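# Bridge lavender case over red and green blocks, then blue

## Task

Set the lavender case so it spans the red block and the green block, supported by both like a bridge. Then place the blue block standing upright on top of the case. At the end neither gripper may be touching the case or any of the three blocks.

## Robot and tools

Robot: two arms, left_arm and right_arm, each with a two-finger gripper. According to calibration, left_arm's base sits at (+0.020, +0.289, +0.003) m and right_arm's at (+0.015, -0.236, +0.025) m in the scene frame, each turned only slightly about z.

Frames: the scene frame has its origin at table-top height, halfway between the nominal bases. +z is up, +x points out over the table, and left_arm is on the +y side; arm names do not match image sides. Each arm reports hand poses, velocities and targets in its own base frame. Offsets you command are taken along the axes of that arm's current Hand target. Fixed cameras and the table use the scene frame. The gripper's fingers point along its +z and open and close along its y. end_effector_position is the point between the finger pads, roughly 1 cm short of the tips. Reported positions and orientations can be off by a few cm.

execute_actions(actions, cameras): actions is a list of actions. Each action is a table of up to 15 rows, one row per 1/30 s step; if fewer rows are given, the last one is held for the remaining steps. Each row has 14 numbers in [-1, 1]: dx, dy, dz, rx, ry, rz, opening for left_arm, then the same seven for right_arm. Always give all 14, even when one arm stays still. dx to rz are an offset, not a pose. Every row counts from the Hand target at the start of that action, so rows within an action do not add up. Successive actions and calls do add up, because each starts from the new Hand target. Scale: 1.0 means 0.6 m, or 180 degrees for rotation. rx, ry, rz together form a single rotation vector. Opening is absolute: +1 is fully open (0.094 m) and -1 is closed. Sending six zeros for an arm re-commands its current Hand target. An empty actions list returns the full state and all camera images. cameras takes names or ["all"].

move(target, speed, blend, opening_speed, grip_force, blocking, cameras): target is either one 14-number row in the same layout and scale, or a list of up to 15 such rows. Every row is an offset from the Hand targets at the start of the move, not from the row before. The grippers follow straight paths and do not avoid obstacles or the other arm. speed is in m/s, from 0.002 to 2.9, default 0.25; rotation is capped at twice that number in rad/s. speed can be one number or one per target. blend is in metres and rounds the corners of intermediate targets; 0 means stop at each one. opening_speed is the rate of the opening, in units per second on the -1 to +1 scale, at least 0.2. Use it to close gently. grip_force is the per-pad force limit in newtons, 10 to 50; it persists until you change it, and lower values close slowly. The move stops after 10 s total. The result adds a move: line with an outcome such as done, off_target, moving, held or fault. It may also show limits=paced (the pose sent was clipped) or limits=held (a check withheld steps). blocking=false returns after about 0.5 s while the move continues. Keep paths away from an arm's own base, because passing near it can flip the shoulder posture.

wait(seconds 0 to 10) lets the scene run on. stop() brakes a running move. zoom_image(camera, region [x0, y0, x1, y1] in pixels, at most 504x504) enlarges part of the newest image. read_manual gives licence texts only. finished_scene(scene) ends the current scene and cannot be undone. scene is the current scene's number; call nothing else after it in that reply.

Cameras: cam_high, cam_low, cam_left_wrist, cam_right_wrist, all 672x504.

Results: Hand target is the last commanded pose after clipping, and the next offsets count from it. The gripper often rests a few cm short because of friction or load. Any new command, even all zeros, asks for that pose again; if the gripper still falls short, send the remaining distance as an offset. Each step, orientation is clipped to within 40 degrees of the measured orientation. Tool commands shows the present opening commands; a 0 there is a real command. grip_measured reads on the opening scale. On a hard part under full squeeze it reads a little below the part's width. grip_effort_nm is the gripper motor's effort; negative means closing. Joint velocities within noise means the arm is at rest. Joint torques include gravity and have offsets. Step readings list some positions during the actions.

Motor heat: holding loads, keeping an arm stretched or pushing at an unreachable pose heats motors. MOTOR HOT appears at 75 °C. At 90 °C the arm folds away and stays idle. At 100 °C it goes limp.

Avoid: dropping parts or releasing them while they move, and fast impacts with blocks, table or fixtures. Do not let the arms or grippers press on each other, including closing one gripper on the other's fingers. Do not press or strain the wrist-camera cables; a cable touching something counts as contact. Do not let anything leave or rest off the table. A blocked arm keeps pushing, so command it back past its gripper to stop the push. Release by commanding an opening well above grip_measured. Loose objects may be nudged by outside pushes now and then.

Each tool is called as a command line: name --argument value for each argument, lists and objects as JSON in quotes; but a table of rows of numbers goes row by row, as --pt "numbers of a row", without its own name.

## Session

execute_actions --actions '[]' --cameras '["cam_high", "cam_low"]'

zoom_image --camera "cam_high" --region '[200, 240, 540, 440]'

Scene clock: 0.00 s.
left_arm: end_effector_position=(+0.3147, -0.1476, +0.1455) grip_measured=+1.000 grip_effort_nm=n/a end_effector_quat_wxyz=(+0.375, +0.154, +0.910, -0.078) | right_arm: end_effector_position=(+0.2680, +0.1123, +0.2625) grip_measured=+1.000 grip_effort_nm=n/a end_effector_quat_wxyz=(+0.451, -0.147, +0.863, +0.175)
Joint positions: left_arm=[-0.481 1.19 0.786 -0.382 -0.076 -0.113 0.094] | right_arm=[0.235 0.84 0.931 -0.673 -0.258 0.036 0.094]
Joint velocities: within noise
Joint torques (N m): no reading
Motor temperatures (°C): left_arm=[24 27 31 27 26 25 24] | right_arm=[23 27 28 26 24 25 23]
Heat: left arm: 31 °C; right arm: 28 °C.
Hand target: left_arm +0.3148, -0.1473, +0.1491; +0.378, +0.154, +0.910, -0.078 | right_arm +0.2667, +0.1123, +0.2661; +0.454, -0.148, +0.861, +0.176
Tool commands: left_gripper/opening=+1.0 right_gripper/opening=+1.0
Images, in order (width x height): cam_high 672x504, cam_low 672x504.

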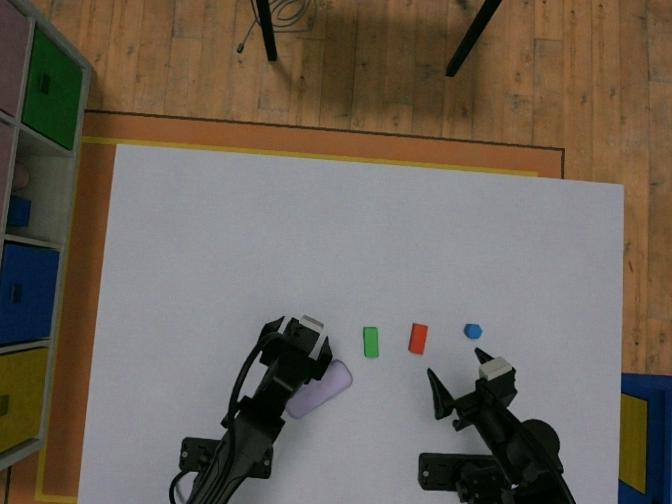

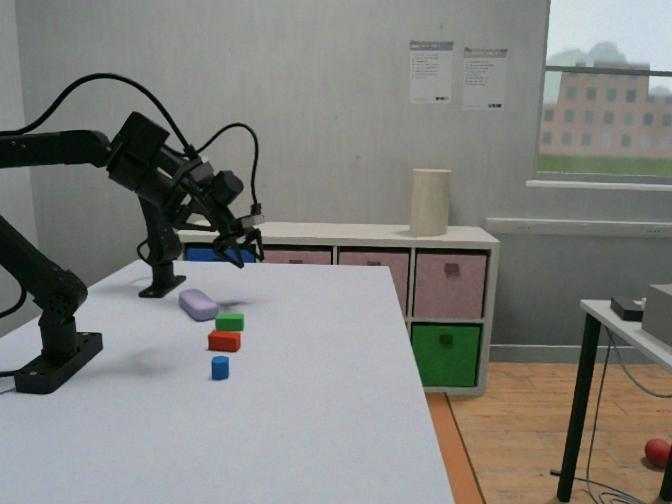

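Scaled by 1.482 from the camera's 672x504 image, which has a finer 960x720 frame.

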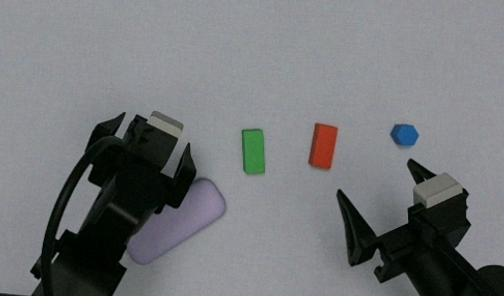

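move --target '[0.18,-0.1708,-0.0832,0.0618,0.2271,0.1529,1,0.2113,-0.2525,0.1268,0.1187,0.2939,0.0969,1]' --speed 0.4 --cameras '["cam_left_wrist","cam_right_wrist"]'

Scene clock: 15.37 s.
left_arm: end_effector_position=(+0.1748, -0.2039, +0.1054) grip_measured=+1.000 grip_effort_nm=0.00 end_effector_quat_wxyz=(+0.034, +0.406, +0.913, -0.015) | right_arm: end_effector_position=(+0.3117, +0.0014, +0.0900) grip_measured=+1.000 grip_effort_nm=0.00 end_effector_quat_wxyz=(+0.012, -0.006, +1.000, +0.005)
Joint positions: left_arm=[-0.867 1.492 1.146 -1.151 -0.003 -0.03 0.094] | right_arm=[-0.005 1.711 1.313 -1.149 -0.011 -0.016 0.094]
Joint torques (N m): left_arm=[-0.47 -3.75 8.53 0.07 0.01 0.12] | right_arm=[-0.16 -5.9 9.63 0.32 0.09 0.07]
Heat: left arm: 33 °C; right arm: 30 °C.
Hand target: left_arm +0.1749, -0.2069, +0.1099; +0.031, +0.413, +0.910, -0.015 | right_arm +0.3161, -0.0019, +0.0948; +0.015, +0.000, +1.000, +0.000
Off the commanded pose: left_arm 0.006 m, 1 deg | right_arm 0.007 m, 1 deg.
move: done
Images, in order (width x height): cam_left_wrist 672x504, cam_right_wrist 672x504.

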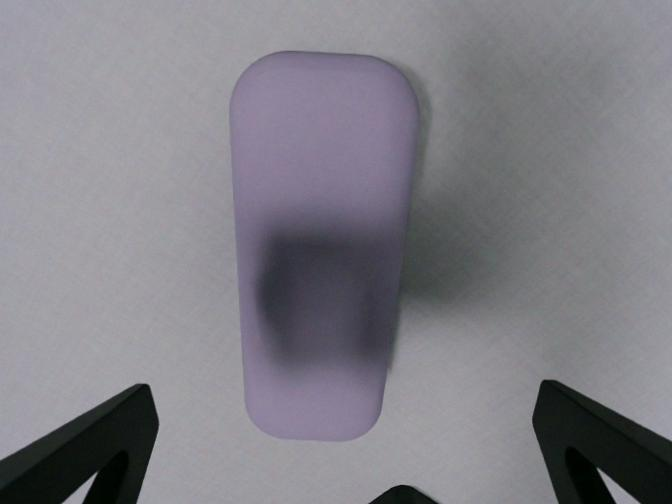

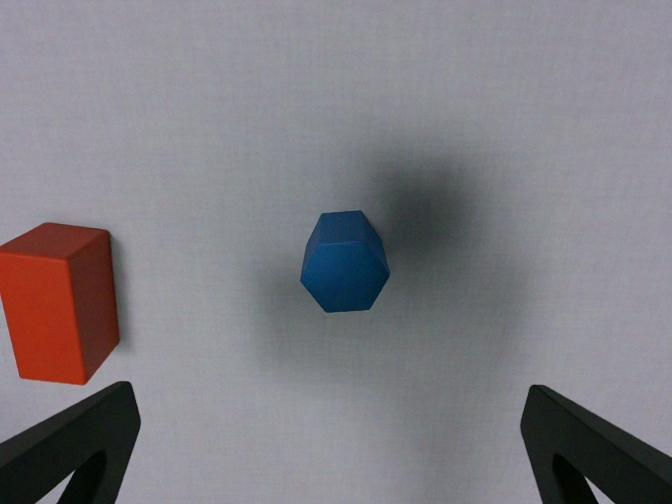

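move --pt "0.0033 0.0092 0.075 0 0 0.012 1 0 -0.0067 0.06 0 0 0.153 1" --pt "0.0033 0.0092 0.168 0 0 0.012 0.1 0 -0.0067 0.16 0 0 0.153 -0.6" --pt "0.0033 0.0092 0.0767 0 0 0.012 0.1 0 -0.0067 0.09 0 0 0.153 -0.6" --pt "-0.3422 -0.0053 0.057 -0.0003 -0.0003 0.1655 0.1 0.0249 -0.1967 -0.0592 0 0 0.153 -0.6" --speed '[0.25,0.15,0.2,0.25]' --blend '[0.01,0,0.02,0]' --opening_speed 0.9 --cameras '["all"]'

zoom_image --camera "cam_low" --region '[160, 240, 300, 360]'

zoom_image --camera "cam_high" --region '[320, 280, 480, 400]'

Scene clock: 36.50 s.
left_arm: end_effector_position=(+0.3118, -0.3627, +0.0930) grip_measured=+0.322 grip_effort_nm=-1.03 end_effector_quat_wxyz=(+0.044, +0.625, +0.779, -0.008) | right_arm: end_effector_position=(+0.2974, -0.1190, +0.1214) grip_measured=-0.349 grip_effort_nm=-1.03 end_effector_quat_wxyz=(+0.006, +0.241, +0.971, +0.004)
Joint positions: left_arm=[-0.863 2.355 2.262 -1.387 0 0.49 0.062] | right_arm=[-0.39 1.745 1.478 -1.294 -0.01 0.096 0.031]
Joint torques (N m): left_arm=[-0.7 -9.36 8.75 0.03 -0.03 0.14] | right_arm=[0.17 -7.13 9.5 0.22 -0.03 -0.06]
Heat: left arm: 35 °C; right arm: 31 °C.
Hand target: left_arm +0.3088, -0.3649, +0.0901; +0.035, +0.633, +0.773, -0.006 | right_arm +0.3003, -0.1198, +0.1299; +0.014, +0.238, +0.971, +0.004
Off the commanded pose: left_arm 0.005 m, 2 deg | right_arm 0.009 m, 1 deg.
move: done

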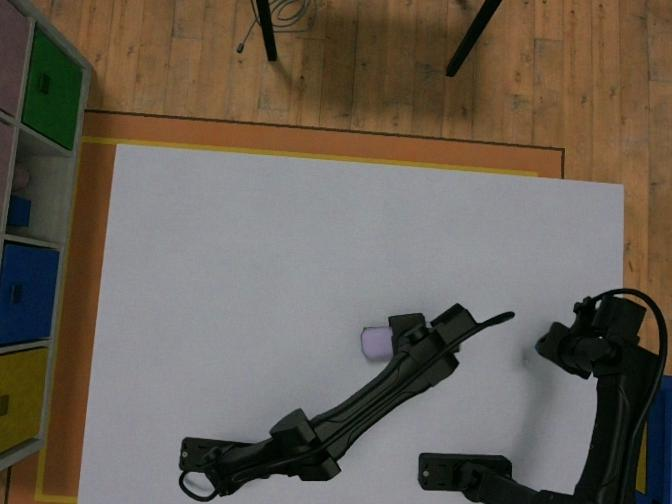

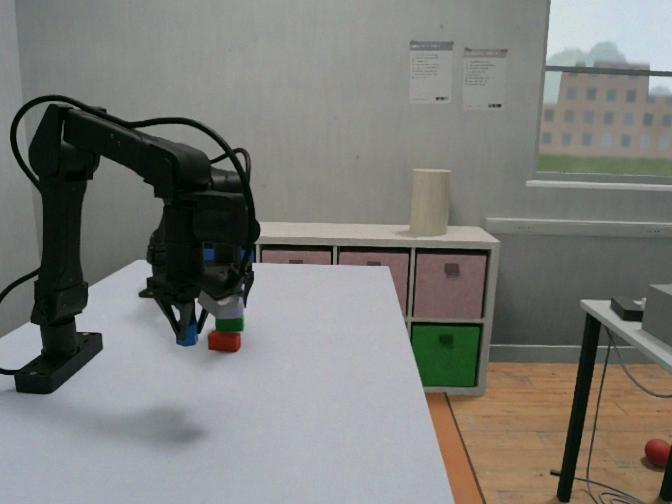

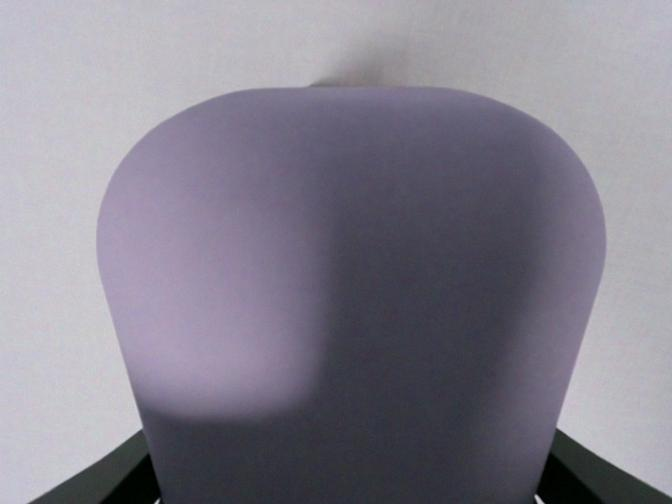

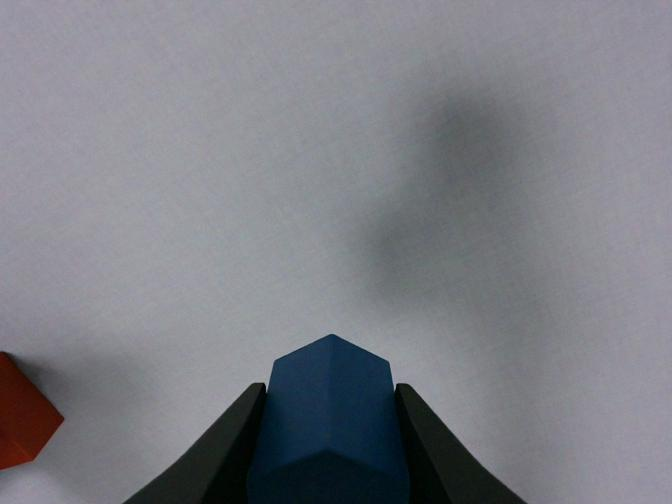

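Scaled by 3.600 from the camera's 672x504 image, which has a finer 960x720 frame.

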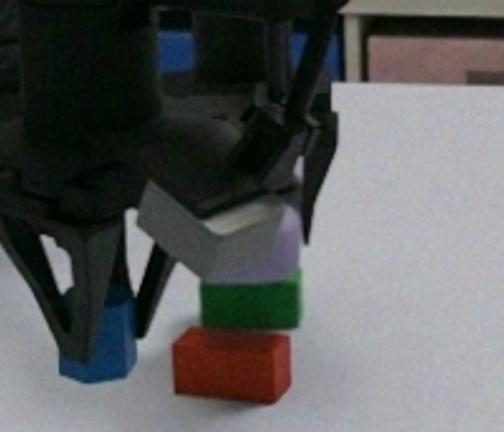

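Scaled by 3.150 from the camera's 672x504 image, which has a finer 960x720 frame.

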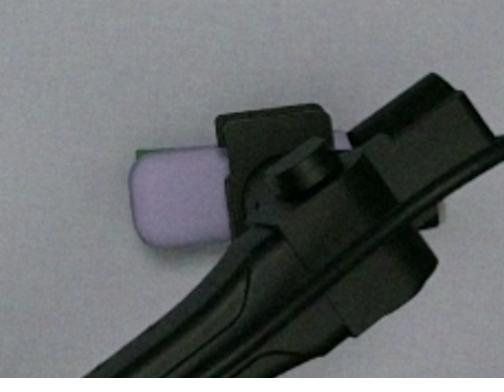

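move --target '[0.0055,-0.0073,0.0713,0,0,0,0.1,0,0,0,0,0,0,-0.6]' --speed 0.09 --cameras '["cam_low","cam_high"]'

zoom_image --camera "cam_low" --region '[180, 260, 280, 360]'

zoom_image --camera "cam_high" --region '[320, 280, 480, 400]'

Scene clock: 41.40 s.
left_arm: end_effector_position=(+0.3098, -0.3637, +0.0520) grip_measured=+0.322 grip_effort_nm=-1.03 end_effector_quat_wxyz=(+0.038, +0.627, +0.778, -0.007) | right_arm: end_effector_position=(+0.2974, -0.1190, +0.1214) grip_measured=-0.349 grip_effort_nm=-1.03 end_effector_quat_wxyz=(+0.006, +0.241, +0.971, +0.004)
Joint positions: left_arm=[-0.867 2.355 2.099 -1.238 0 0.49 0.062] | right_arm=[-0.39 1.745 1.478 -1.294 -0.01 0.096 0.031]
Joint torques (N m): left_arm=[-0.76 -11.03 4.66 0.43 -0.03 0.08] | right_arm=[0.14 -7.19 9.48 0.23 -0.04 -0.05]
Heat: left arm: 35 °C; right arm: 31 °C.
Hand target: left_arm +0.3059, -0.3649, +0.0471; +0.035, +0.633, +0.773, -0.007 | right_arm +0.3003, -0.1198, +0.1299; +0.015, +0.238, +0.971, +0.004
Off the commanded pose: left_arm 0.006 m, 1 deg | right_arm 0.009 m, 1 deg.
move: done
Images, in order (width x height): cam_high 672x504, cam_low 672x504.

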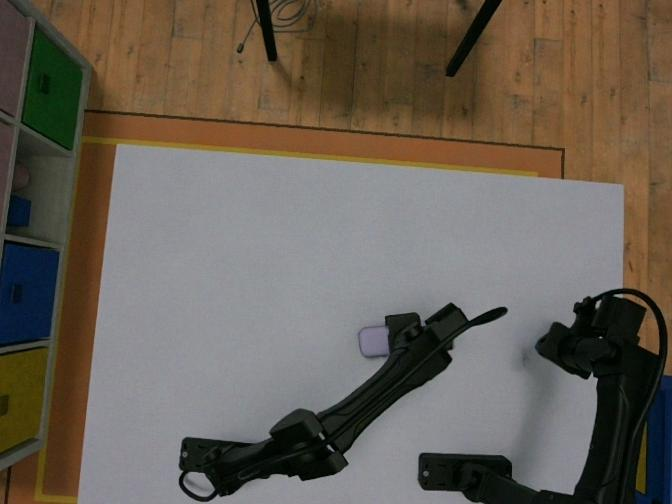

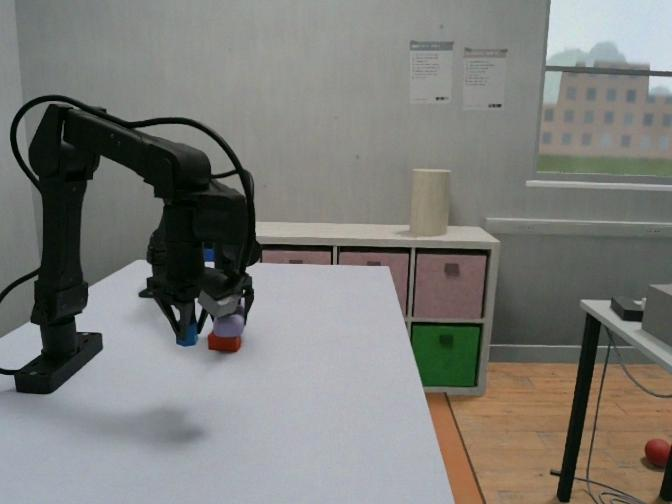

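Scaled by 5.040 from the camera's 672x504 image, which has a finer 960x720 frame.

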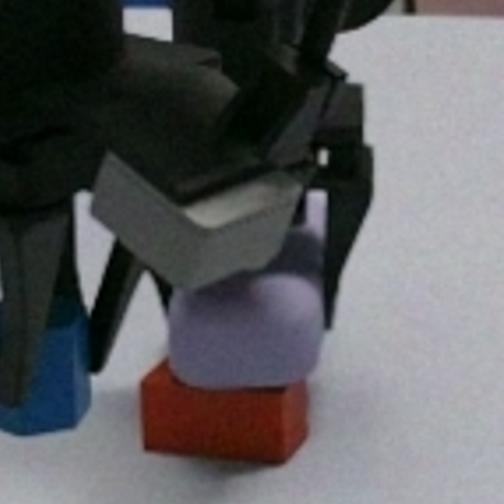

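Scaled by 3.150 from the camera's 672x504 image, which has a finer 960x720 frame.

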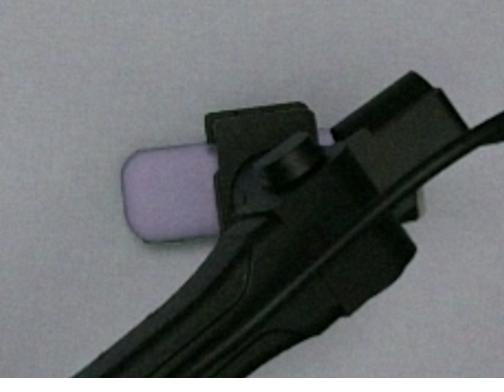

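move --target '[0,0,0.012,0,0,0,0.1,0,0,0,0,0,0,-0.6]' --speed 0.05 --cameras '["cam_low"]'

zoom_image --camera "cam_low" --region '[195, 300, 255, 360]'

Scene clock: 44.87 s.
left_arm: end_effector_position=(+0.3100, -0.3635, +0.0505) grip_measured=+0.322 grip_effort_nm=-1.03 end_effector_quat_wxyz=(+0.038, +0.627, +0.778, -0.006) | right_arm: end_effector_position=(+0.2974, -0.1190, +0.1214) grip_measured=-0.349 grip_effort_nm=-1.03 end_effector_quat_wxyz=(+0.006, +0.241, +0.971, +0.004)
Joint positions: left_arm=[-0.867 2.355 2.094 -1.233 -0.002 0.49 0.062] | right_arm=[-0.39 1.745 1.478 -1.294 -0.01 0.096 0.031]
Joint torques (N m): left_arm=[-0.72 -10.67 3.45 0.64 -0.02 0.09] | right_arm=[0.14 -7.19 9.51 0.22 -0.03 -0.06]
Heat: left arm: 35 °C; right arm: 31 °C.
Hand target: left_arm +0.3062, -0.3653, +0.0400; +0.035, +0.633, +0.773, -0.006 | right_arm +0.3003, -0.1198, +0.1299; +0.015, +0.238, +0.971, +0.004
Off the commanded pose: left_arm 0.011 m, 1 deg | right_arm 0.009 m, 1 deg.
move: off_target (left_arm)
Images, in order (width x height): cam_low 672x504.

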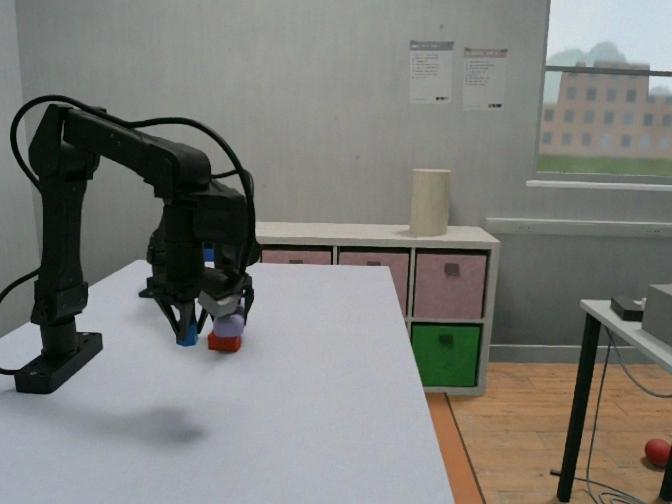

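Scaled by 8.400 from the camera's 672x504 image, which has a finer 960x720 frame.

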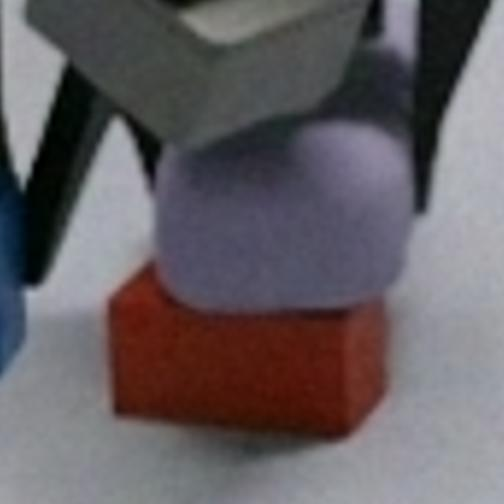

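move --pt "0 0 -0.011 0 0 0 0.1 0 0 0 0 0 0 -0.6" --pt "0 0 -0.011 0 0 0 0.9 0 0 0 0 0 0 -0.6" --pt "-0.0103 0.0059 -0.1663 0 0 0 0.9 0 0 0 0 0 0 -0.6" --pt "0.4923 0.0517 -0.296 0 0 0 0.9 0.2523 0.435 0.0162 -0.0046 0.0028 -0.1851 -0.6" --speed '[0.05,0.1,0.2,0.3]' --blend '[0,0,0.03,0]' --opening_speed 0.9 --cameras '["all"]'

zoom_image --camera "cam_low" --region '[170, 250, 270, 360]'

Scene clock: 56.97 s.
left_arm: end_effector_position=(+0.2821, -0.0605, +0.1996) grip_measured=+0.897 grip_effort_nm=0.15 end_effector_quat_wxyz=(+0.043, +0.628, +0.777, +0.006) | right_arm: end_effector_position=(+0.2816, +0.1822, +0.1165) grip_measured=-0.349 grip_effort_nm=-1.03 end_effector_quat_wxyz=(+0.010, -0.057, +0.998, +0.011)
Joint positions: left_arm=[-0.196 1.589 1.616 -1.516 0.03 1.162 0.089] | right_arm=[0.566 1.787 1.509 -1.265 -0.009 0.452 0.031]
Joint torques (N m): left_arm=[0.13 -6.39 4.75 0.02 0.13 0.18] | right_arm=[-0.34 -6.19 9.81 0.27 0.06 0.09]
Motor temperatures (°C): left_arm=[24 33 34 27 26 25 25] | right_arm=[23 31 31 27 24 24 24]
Heat: left arm: 34 °C; right arm: 31 °C.
Hand target: left_arm +0.2706, -0.0605, +0.1997; +0.035, +0.633, +0.773, -0.007 | right_arm +0.2868, +0.1815, +0.1198; +0.012, -0.051, +0.999, +0.007
Off the commanded pose: left_arm 0.012 m, 2 deg | right_arm 0.006 m, 1 deg.
move: off_target (left_arm)

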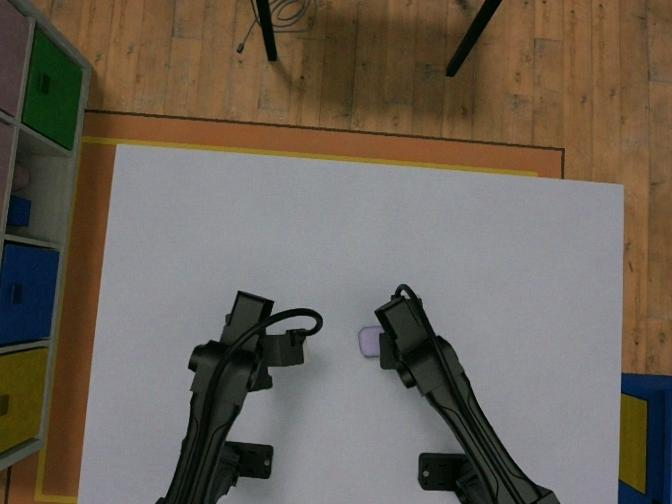

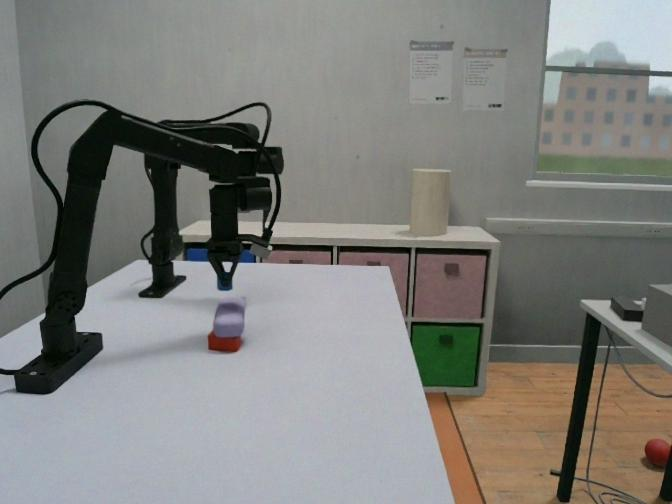

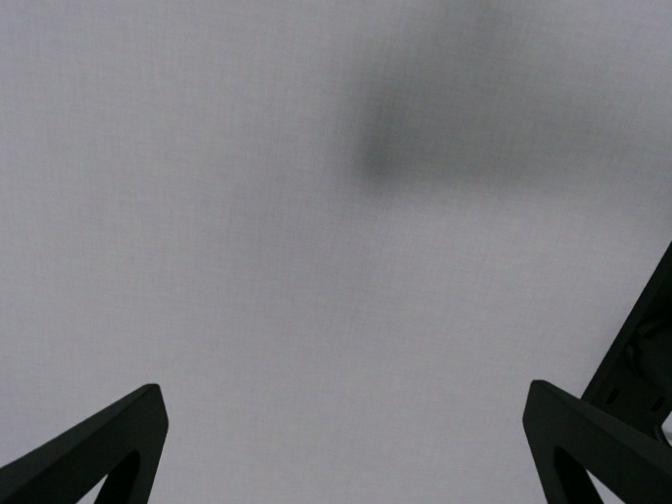

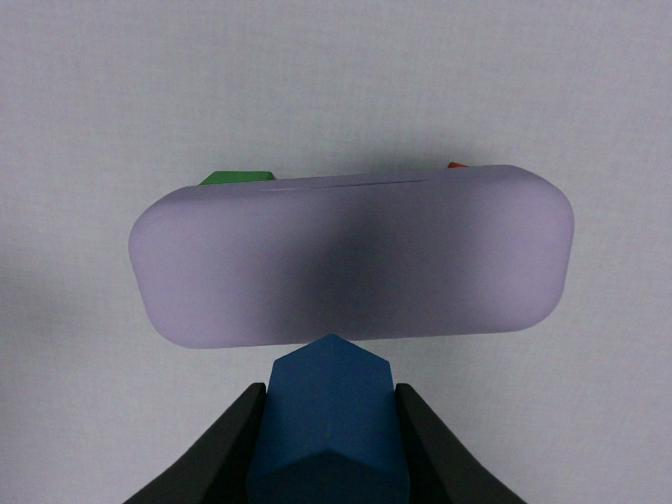

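Scaled by 4.582 from the camera's 672x504 image, which has a finer 960x720 frame.

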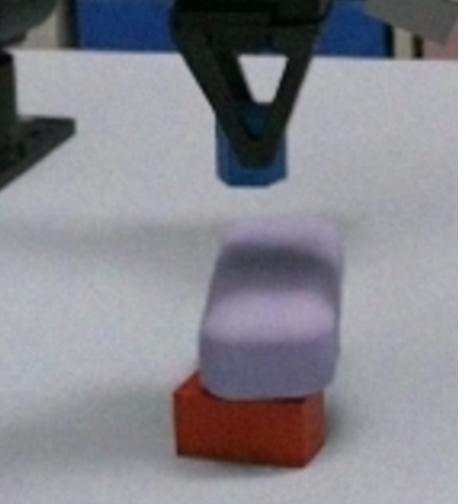

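move --pt "0 0 0 0 0 0 0.9 -0.0045 -0.0143 0.042 0 0 0 -0.6" --pt "0 0 0 0 0 0 0.9 -0.0045 -0.0143 0.0813 0 0 0 -0.6" --speed '[0.1,0.06]' --blend '[0.004,0]' --cameras '["cam_low","cam_right_wrist"]'

zoom_image --camera "cam_low" --region '[180, 260, 270, 350]'

Scene clock: 64.23 s.
left_arm: end_effector_position=(+0.2821, -0.0605, +0.1996) grip_measured=+0.897 grip_effort_nm=0.15 end_effector_quat_wxyz=(+0.043, +0.628, +0.777, +0.006) | right_arm: end_effector_position=(+0.2928, +0.1777, +0.0787) grip_measured=-0.349 grip_effort_nm=-1.03 end_effector_quat_wxyz=(+0.020, -0.050, +0.998, +0.016)
Joint positions: left_arm=[-0.196 1.589 1.616 -1.516 0.03 1.162 0.089] | right_arm=[0.538 1.809 1.384 -1.096 -0.009 0.437 0.031]
Joint torques (N m): left_arm=[0.12 -6.38 4.75 0.01 0.14 0.17] | right_arm=[-0.13 -6.24 5.94 0.51 0.06 -0.05]
Heat: left arm: 33 °C; right arm: 31 °C.
Hand target: left_arm +0.2706, -0.0605, +0.1997; +0.035, +0.633, +0.773, -0.007 | right_arm +0.2915, +0.1740, +0.0711; +0.012, -0.051, +0.999, +0.007
Off the commanded pose: left_arm 0.011 m, 2 deg | right_arm 0.009 m, 1 deg.
move: off_target (left_arm)
Images, in order (width x height): cam_low 672x504, cam_right_wrist 672x504.

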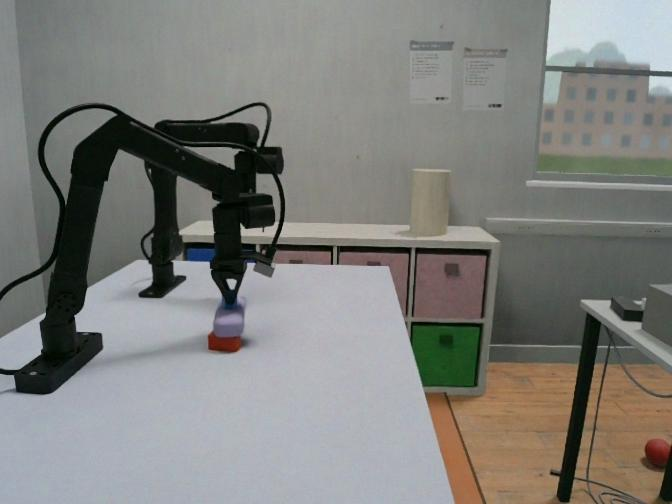

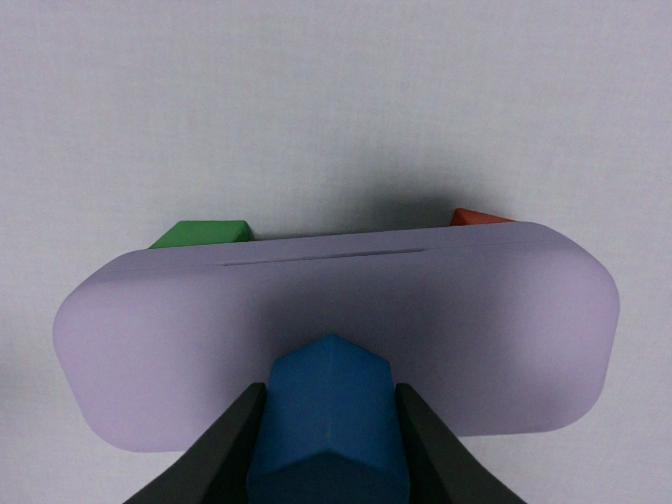

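Scaled by 5.600 from the camera's 672x504 image, which has a finer 960x720 frame.

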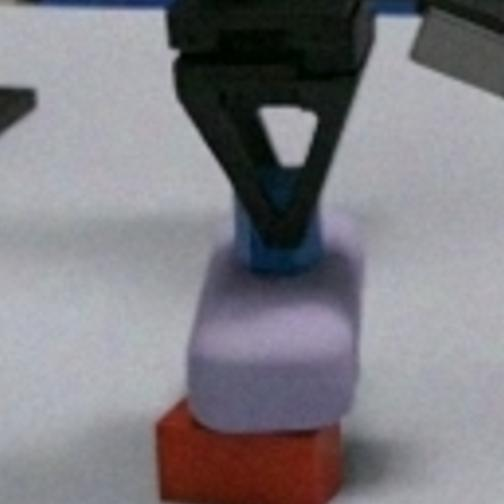

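move --target '[0,0,0,0,0,0,0.9,0,0.003,0.011,0,0,0,-0.6]' --speed 0.05

Scene clock: 65.97 s.
left_arm: end_effector_position=(+0.2821, -0.0605, +0.1996) grip_measured=+0.897 grip_effort_nm=0.15 end_effector_quat_wxyz=(+0.043, +0.628, +0.777, +0.006) | right_arm: end_effector_position=(+0.2939, +0.1783, +0.0772) grip_measured=-0.349 grip_effort_nm=-1.03 end_effector_quat_wxyz=(+0.023, -0.050, +0.998, +0.017)
Joint positions: left_arm=[-0.196 1.589 1.616 -1.516 0.03 1.162 0.089] | right_arm=[0.538 1.809 1.378 -1.083 -0.009 0.437 0.031]
Joint torques (N m): left_arm=[0.13 -6.37 4.77 0.02 0.13 0.17] | right_arm=[0.27 -5.71 5.16 0.67 0.06 0.02]
Heat: left arm: 33 °C; right arm: 31 °C.
Hand target: left_arm +0.2706, -0.0605, +0.1997; +0.035, +0.633, +0.773, -0.007 | right_arm +0.2914, +0.1759, +0.0645; +0.012, -0.051, +0.999, +0.007
Off the commanded pose: left_arm 0.011 m, 2 deg | right_arm 0.013 m, 2 deg.
move: off_target (left_arm, right_arm)

move --pt "0 0 0 0 0 0 0.9 0 0.002 -0.012 0 0 0 -0.6" --pt "0 0 0 0 0 0 0.9 0 0.002 -0.012 0 0 0 0.2" --pt "0 0 0 0 0 0 0.9 0 0.002 -0.15 0 0 0 0.2" --speed '[0.05,0.1,0.15]' --opening_speed 0.7 --cameras '["cam_low","cam_right_wrist"]'

zoom_image --camera "cam_low" --region '[180, 260, 270, 350]'

Scene clock: 72.00 s.
left_arm: end_effector_position=(+0.2821, -0.0605, +0.1996) grip_measured=+0.897 grip_effort_nm=0.15 end_effector_quat_wxyz=(+0.043, +0.628, +0.777, +0.006) | right_arm: end_effector_position=(+0.2882, +0.1749, +0.1461) grip_measured=+0.198 grip_effort_nm=0.12 end_effector_quat_wxyz=(+0.004, -0.050, +0.999, +0.007)
Joint positions: left_arm=[-0.196 1.589 1.616 -1.516 0.03 1.162 0.089] | right_arm=[0.538 1.81 1.655 -1.402 -0.009 0.437 0.056]
Joint torques (N m): left_arm=[0.1 -6.39 4.77 0.02 0.14 0.17] | right_arm=[0.54 -7.73 9.25 0.23 0.06 0.04]
Heat: left arm: 33 °C; right arm: 30 °C.
Hand target: left_arm +0.2706, -0.0605, +0.1997; +0.035, +0.633, +0.773, -0.007 | right_arm +0.2892, +0.1756, +0.1545; +0.012, -0.051, +0.999, +0.007
Off the commanded pose: left_arm 0.011 m, 2 deg | right_arm 0.008 m, 1 deg.
move: off_target (left_arm)
Images, in order (width x height): cam_low 672x504, cam_right_wrist 672x504.

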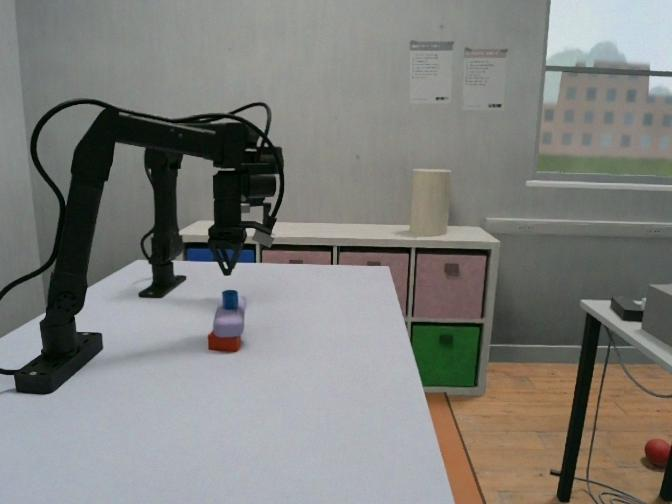

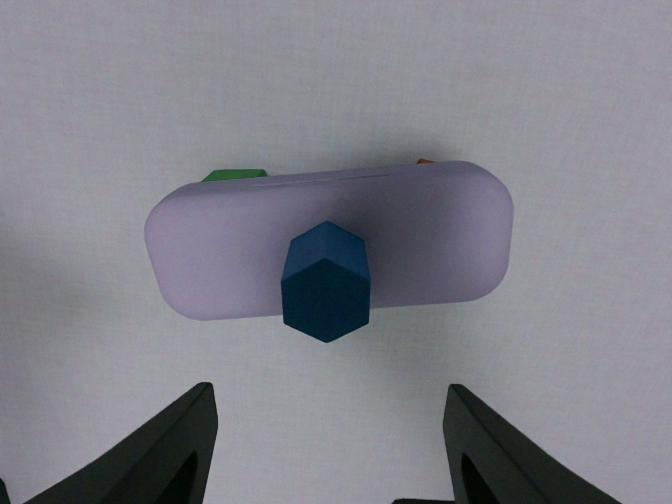

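Scaled by 5.600 from the camera's 672x504 image, which has a finer 960x720 frame.

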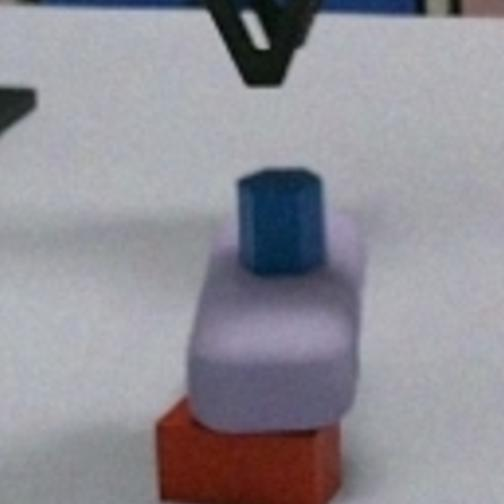

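finished_scene --scene 3

The scene is finished: the task was done.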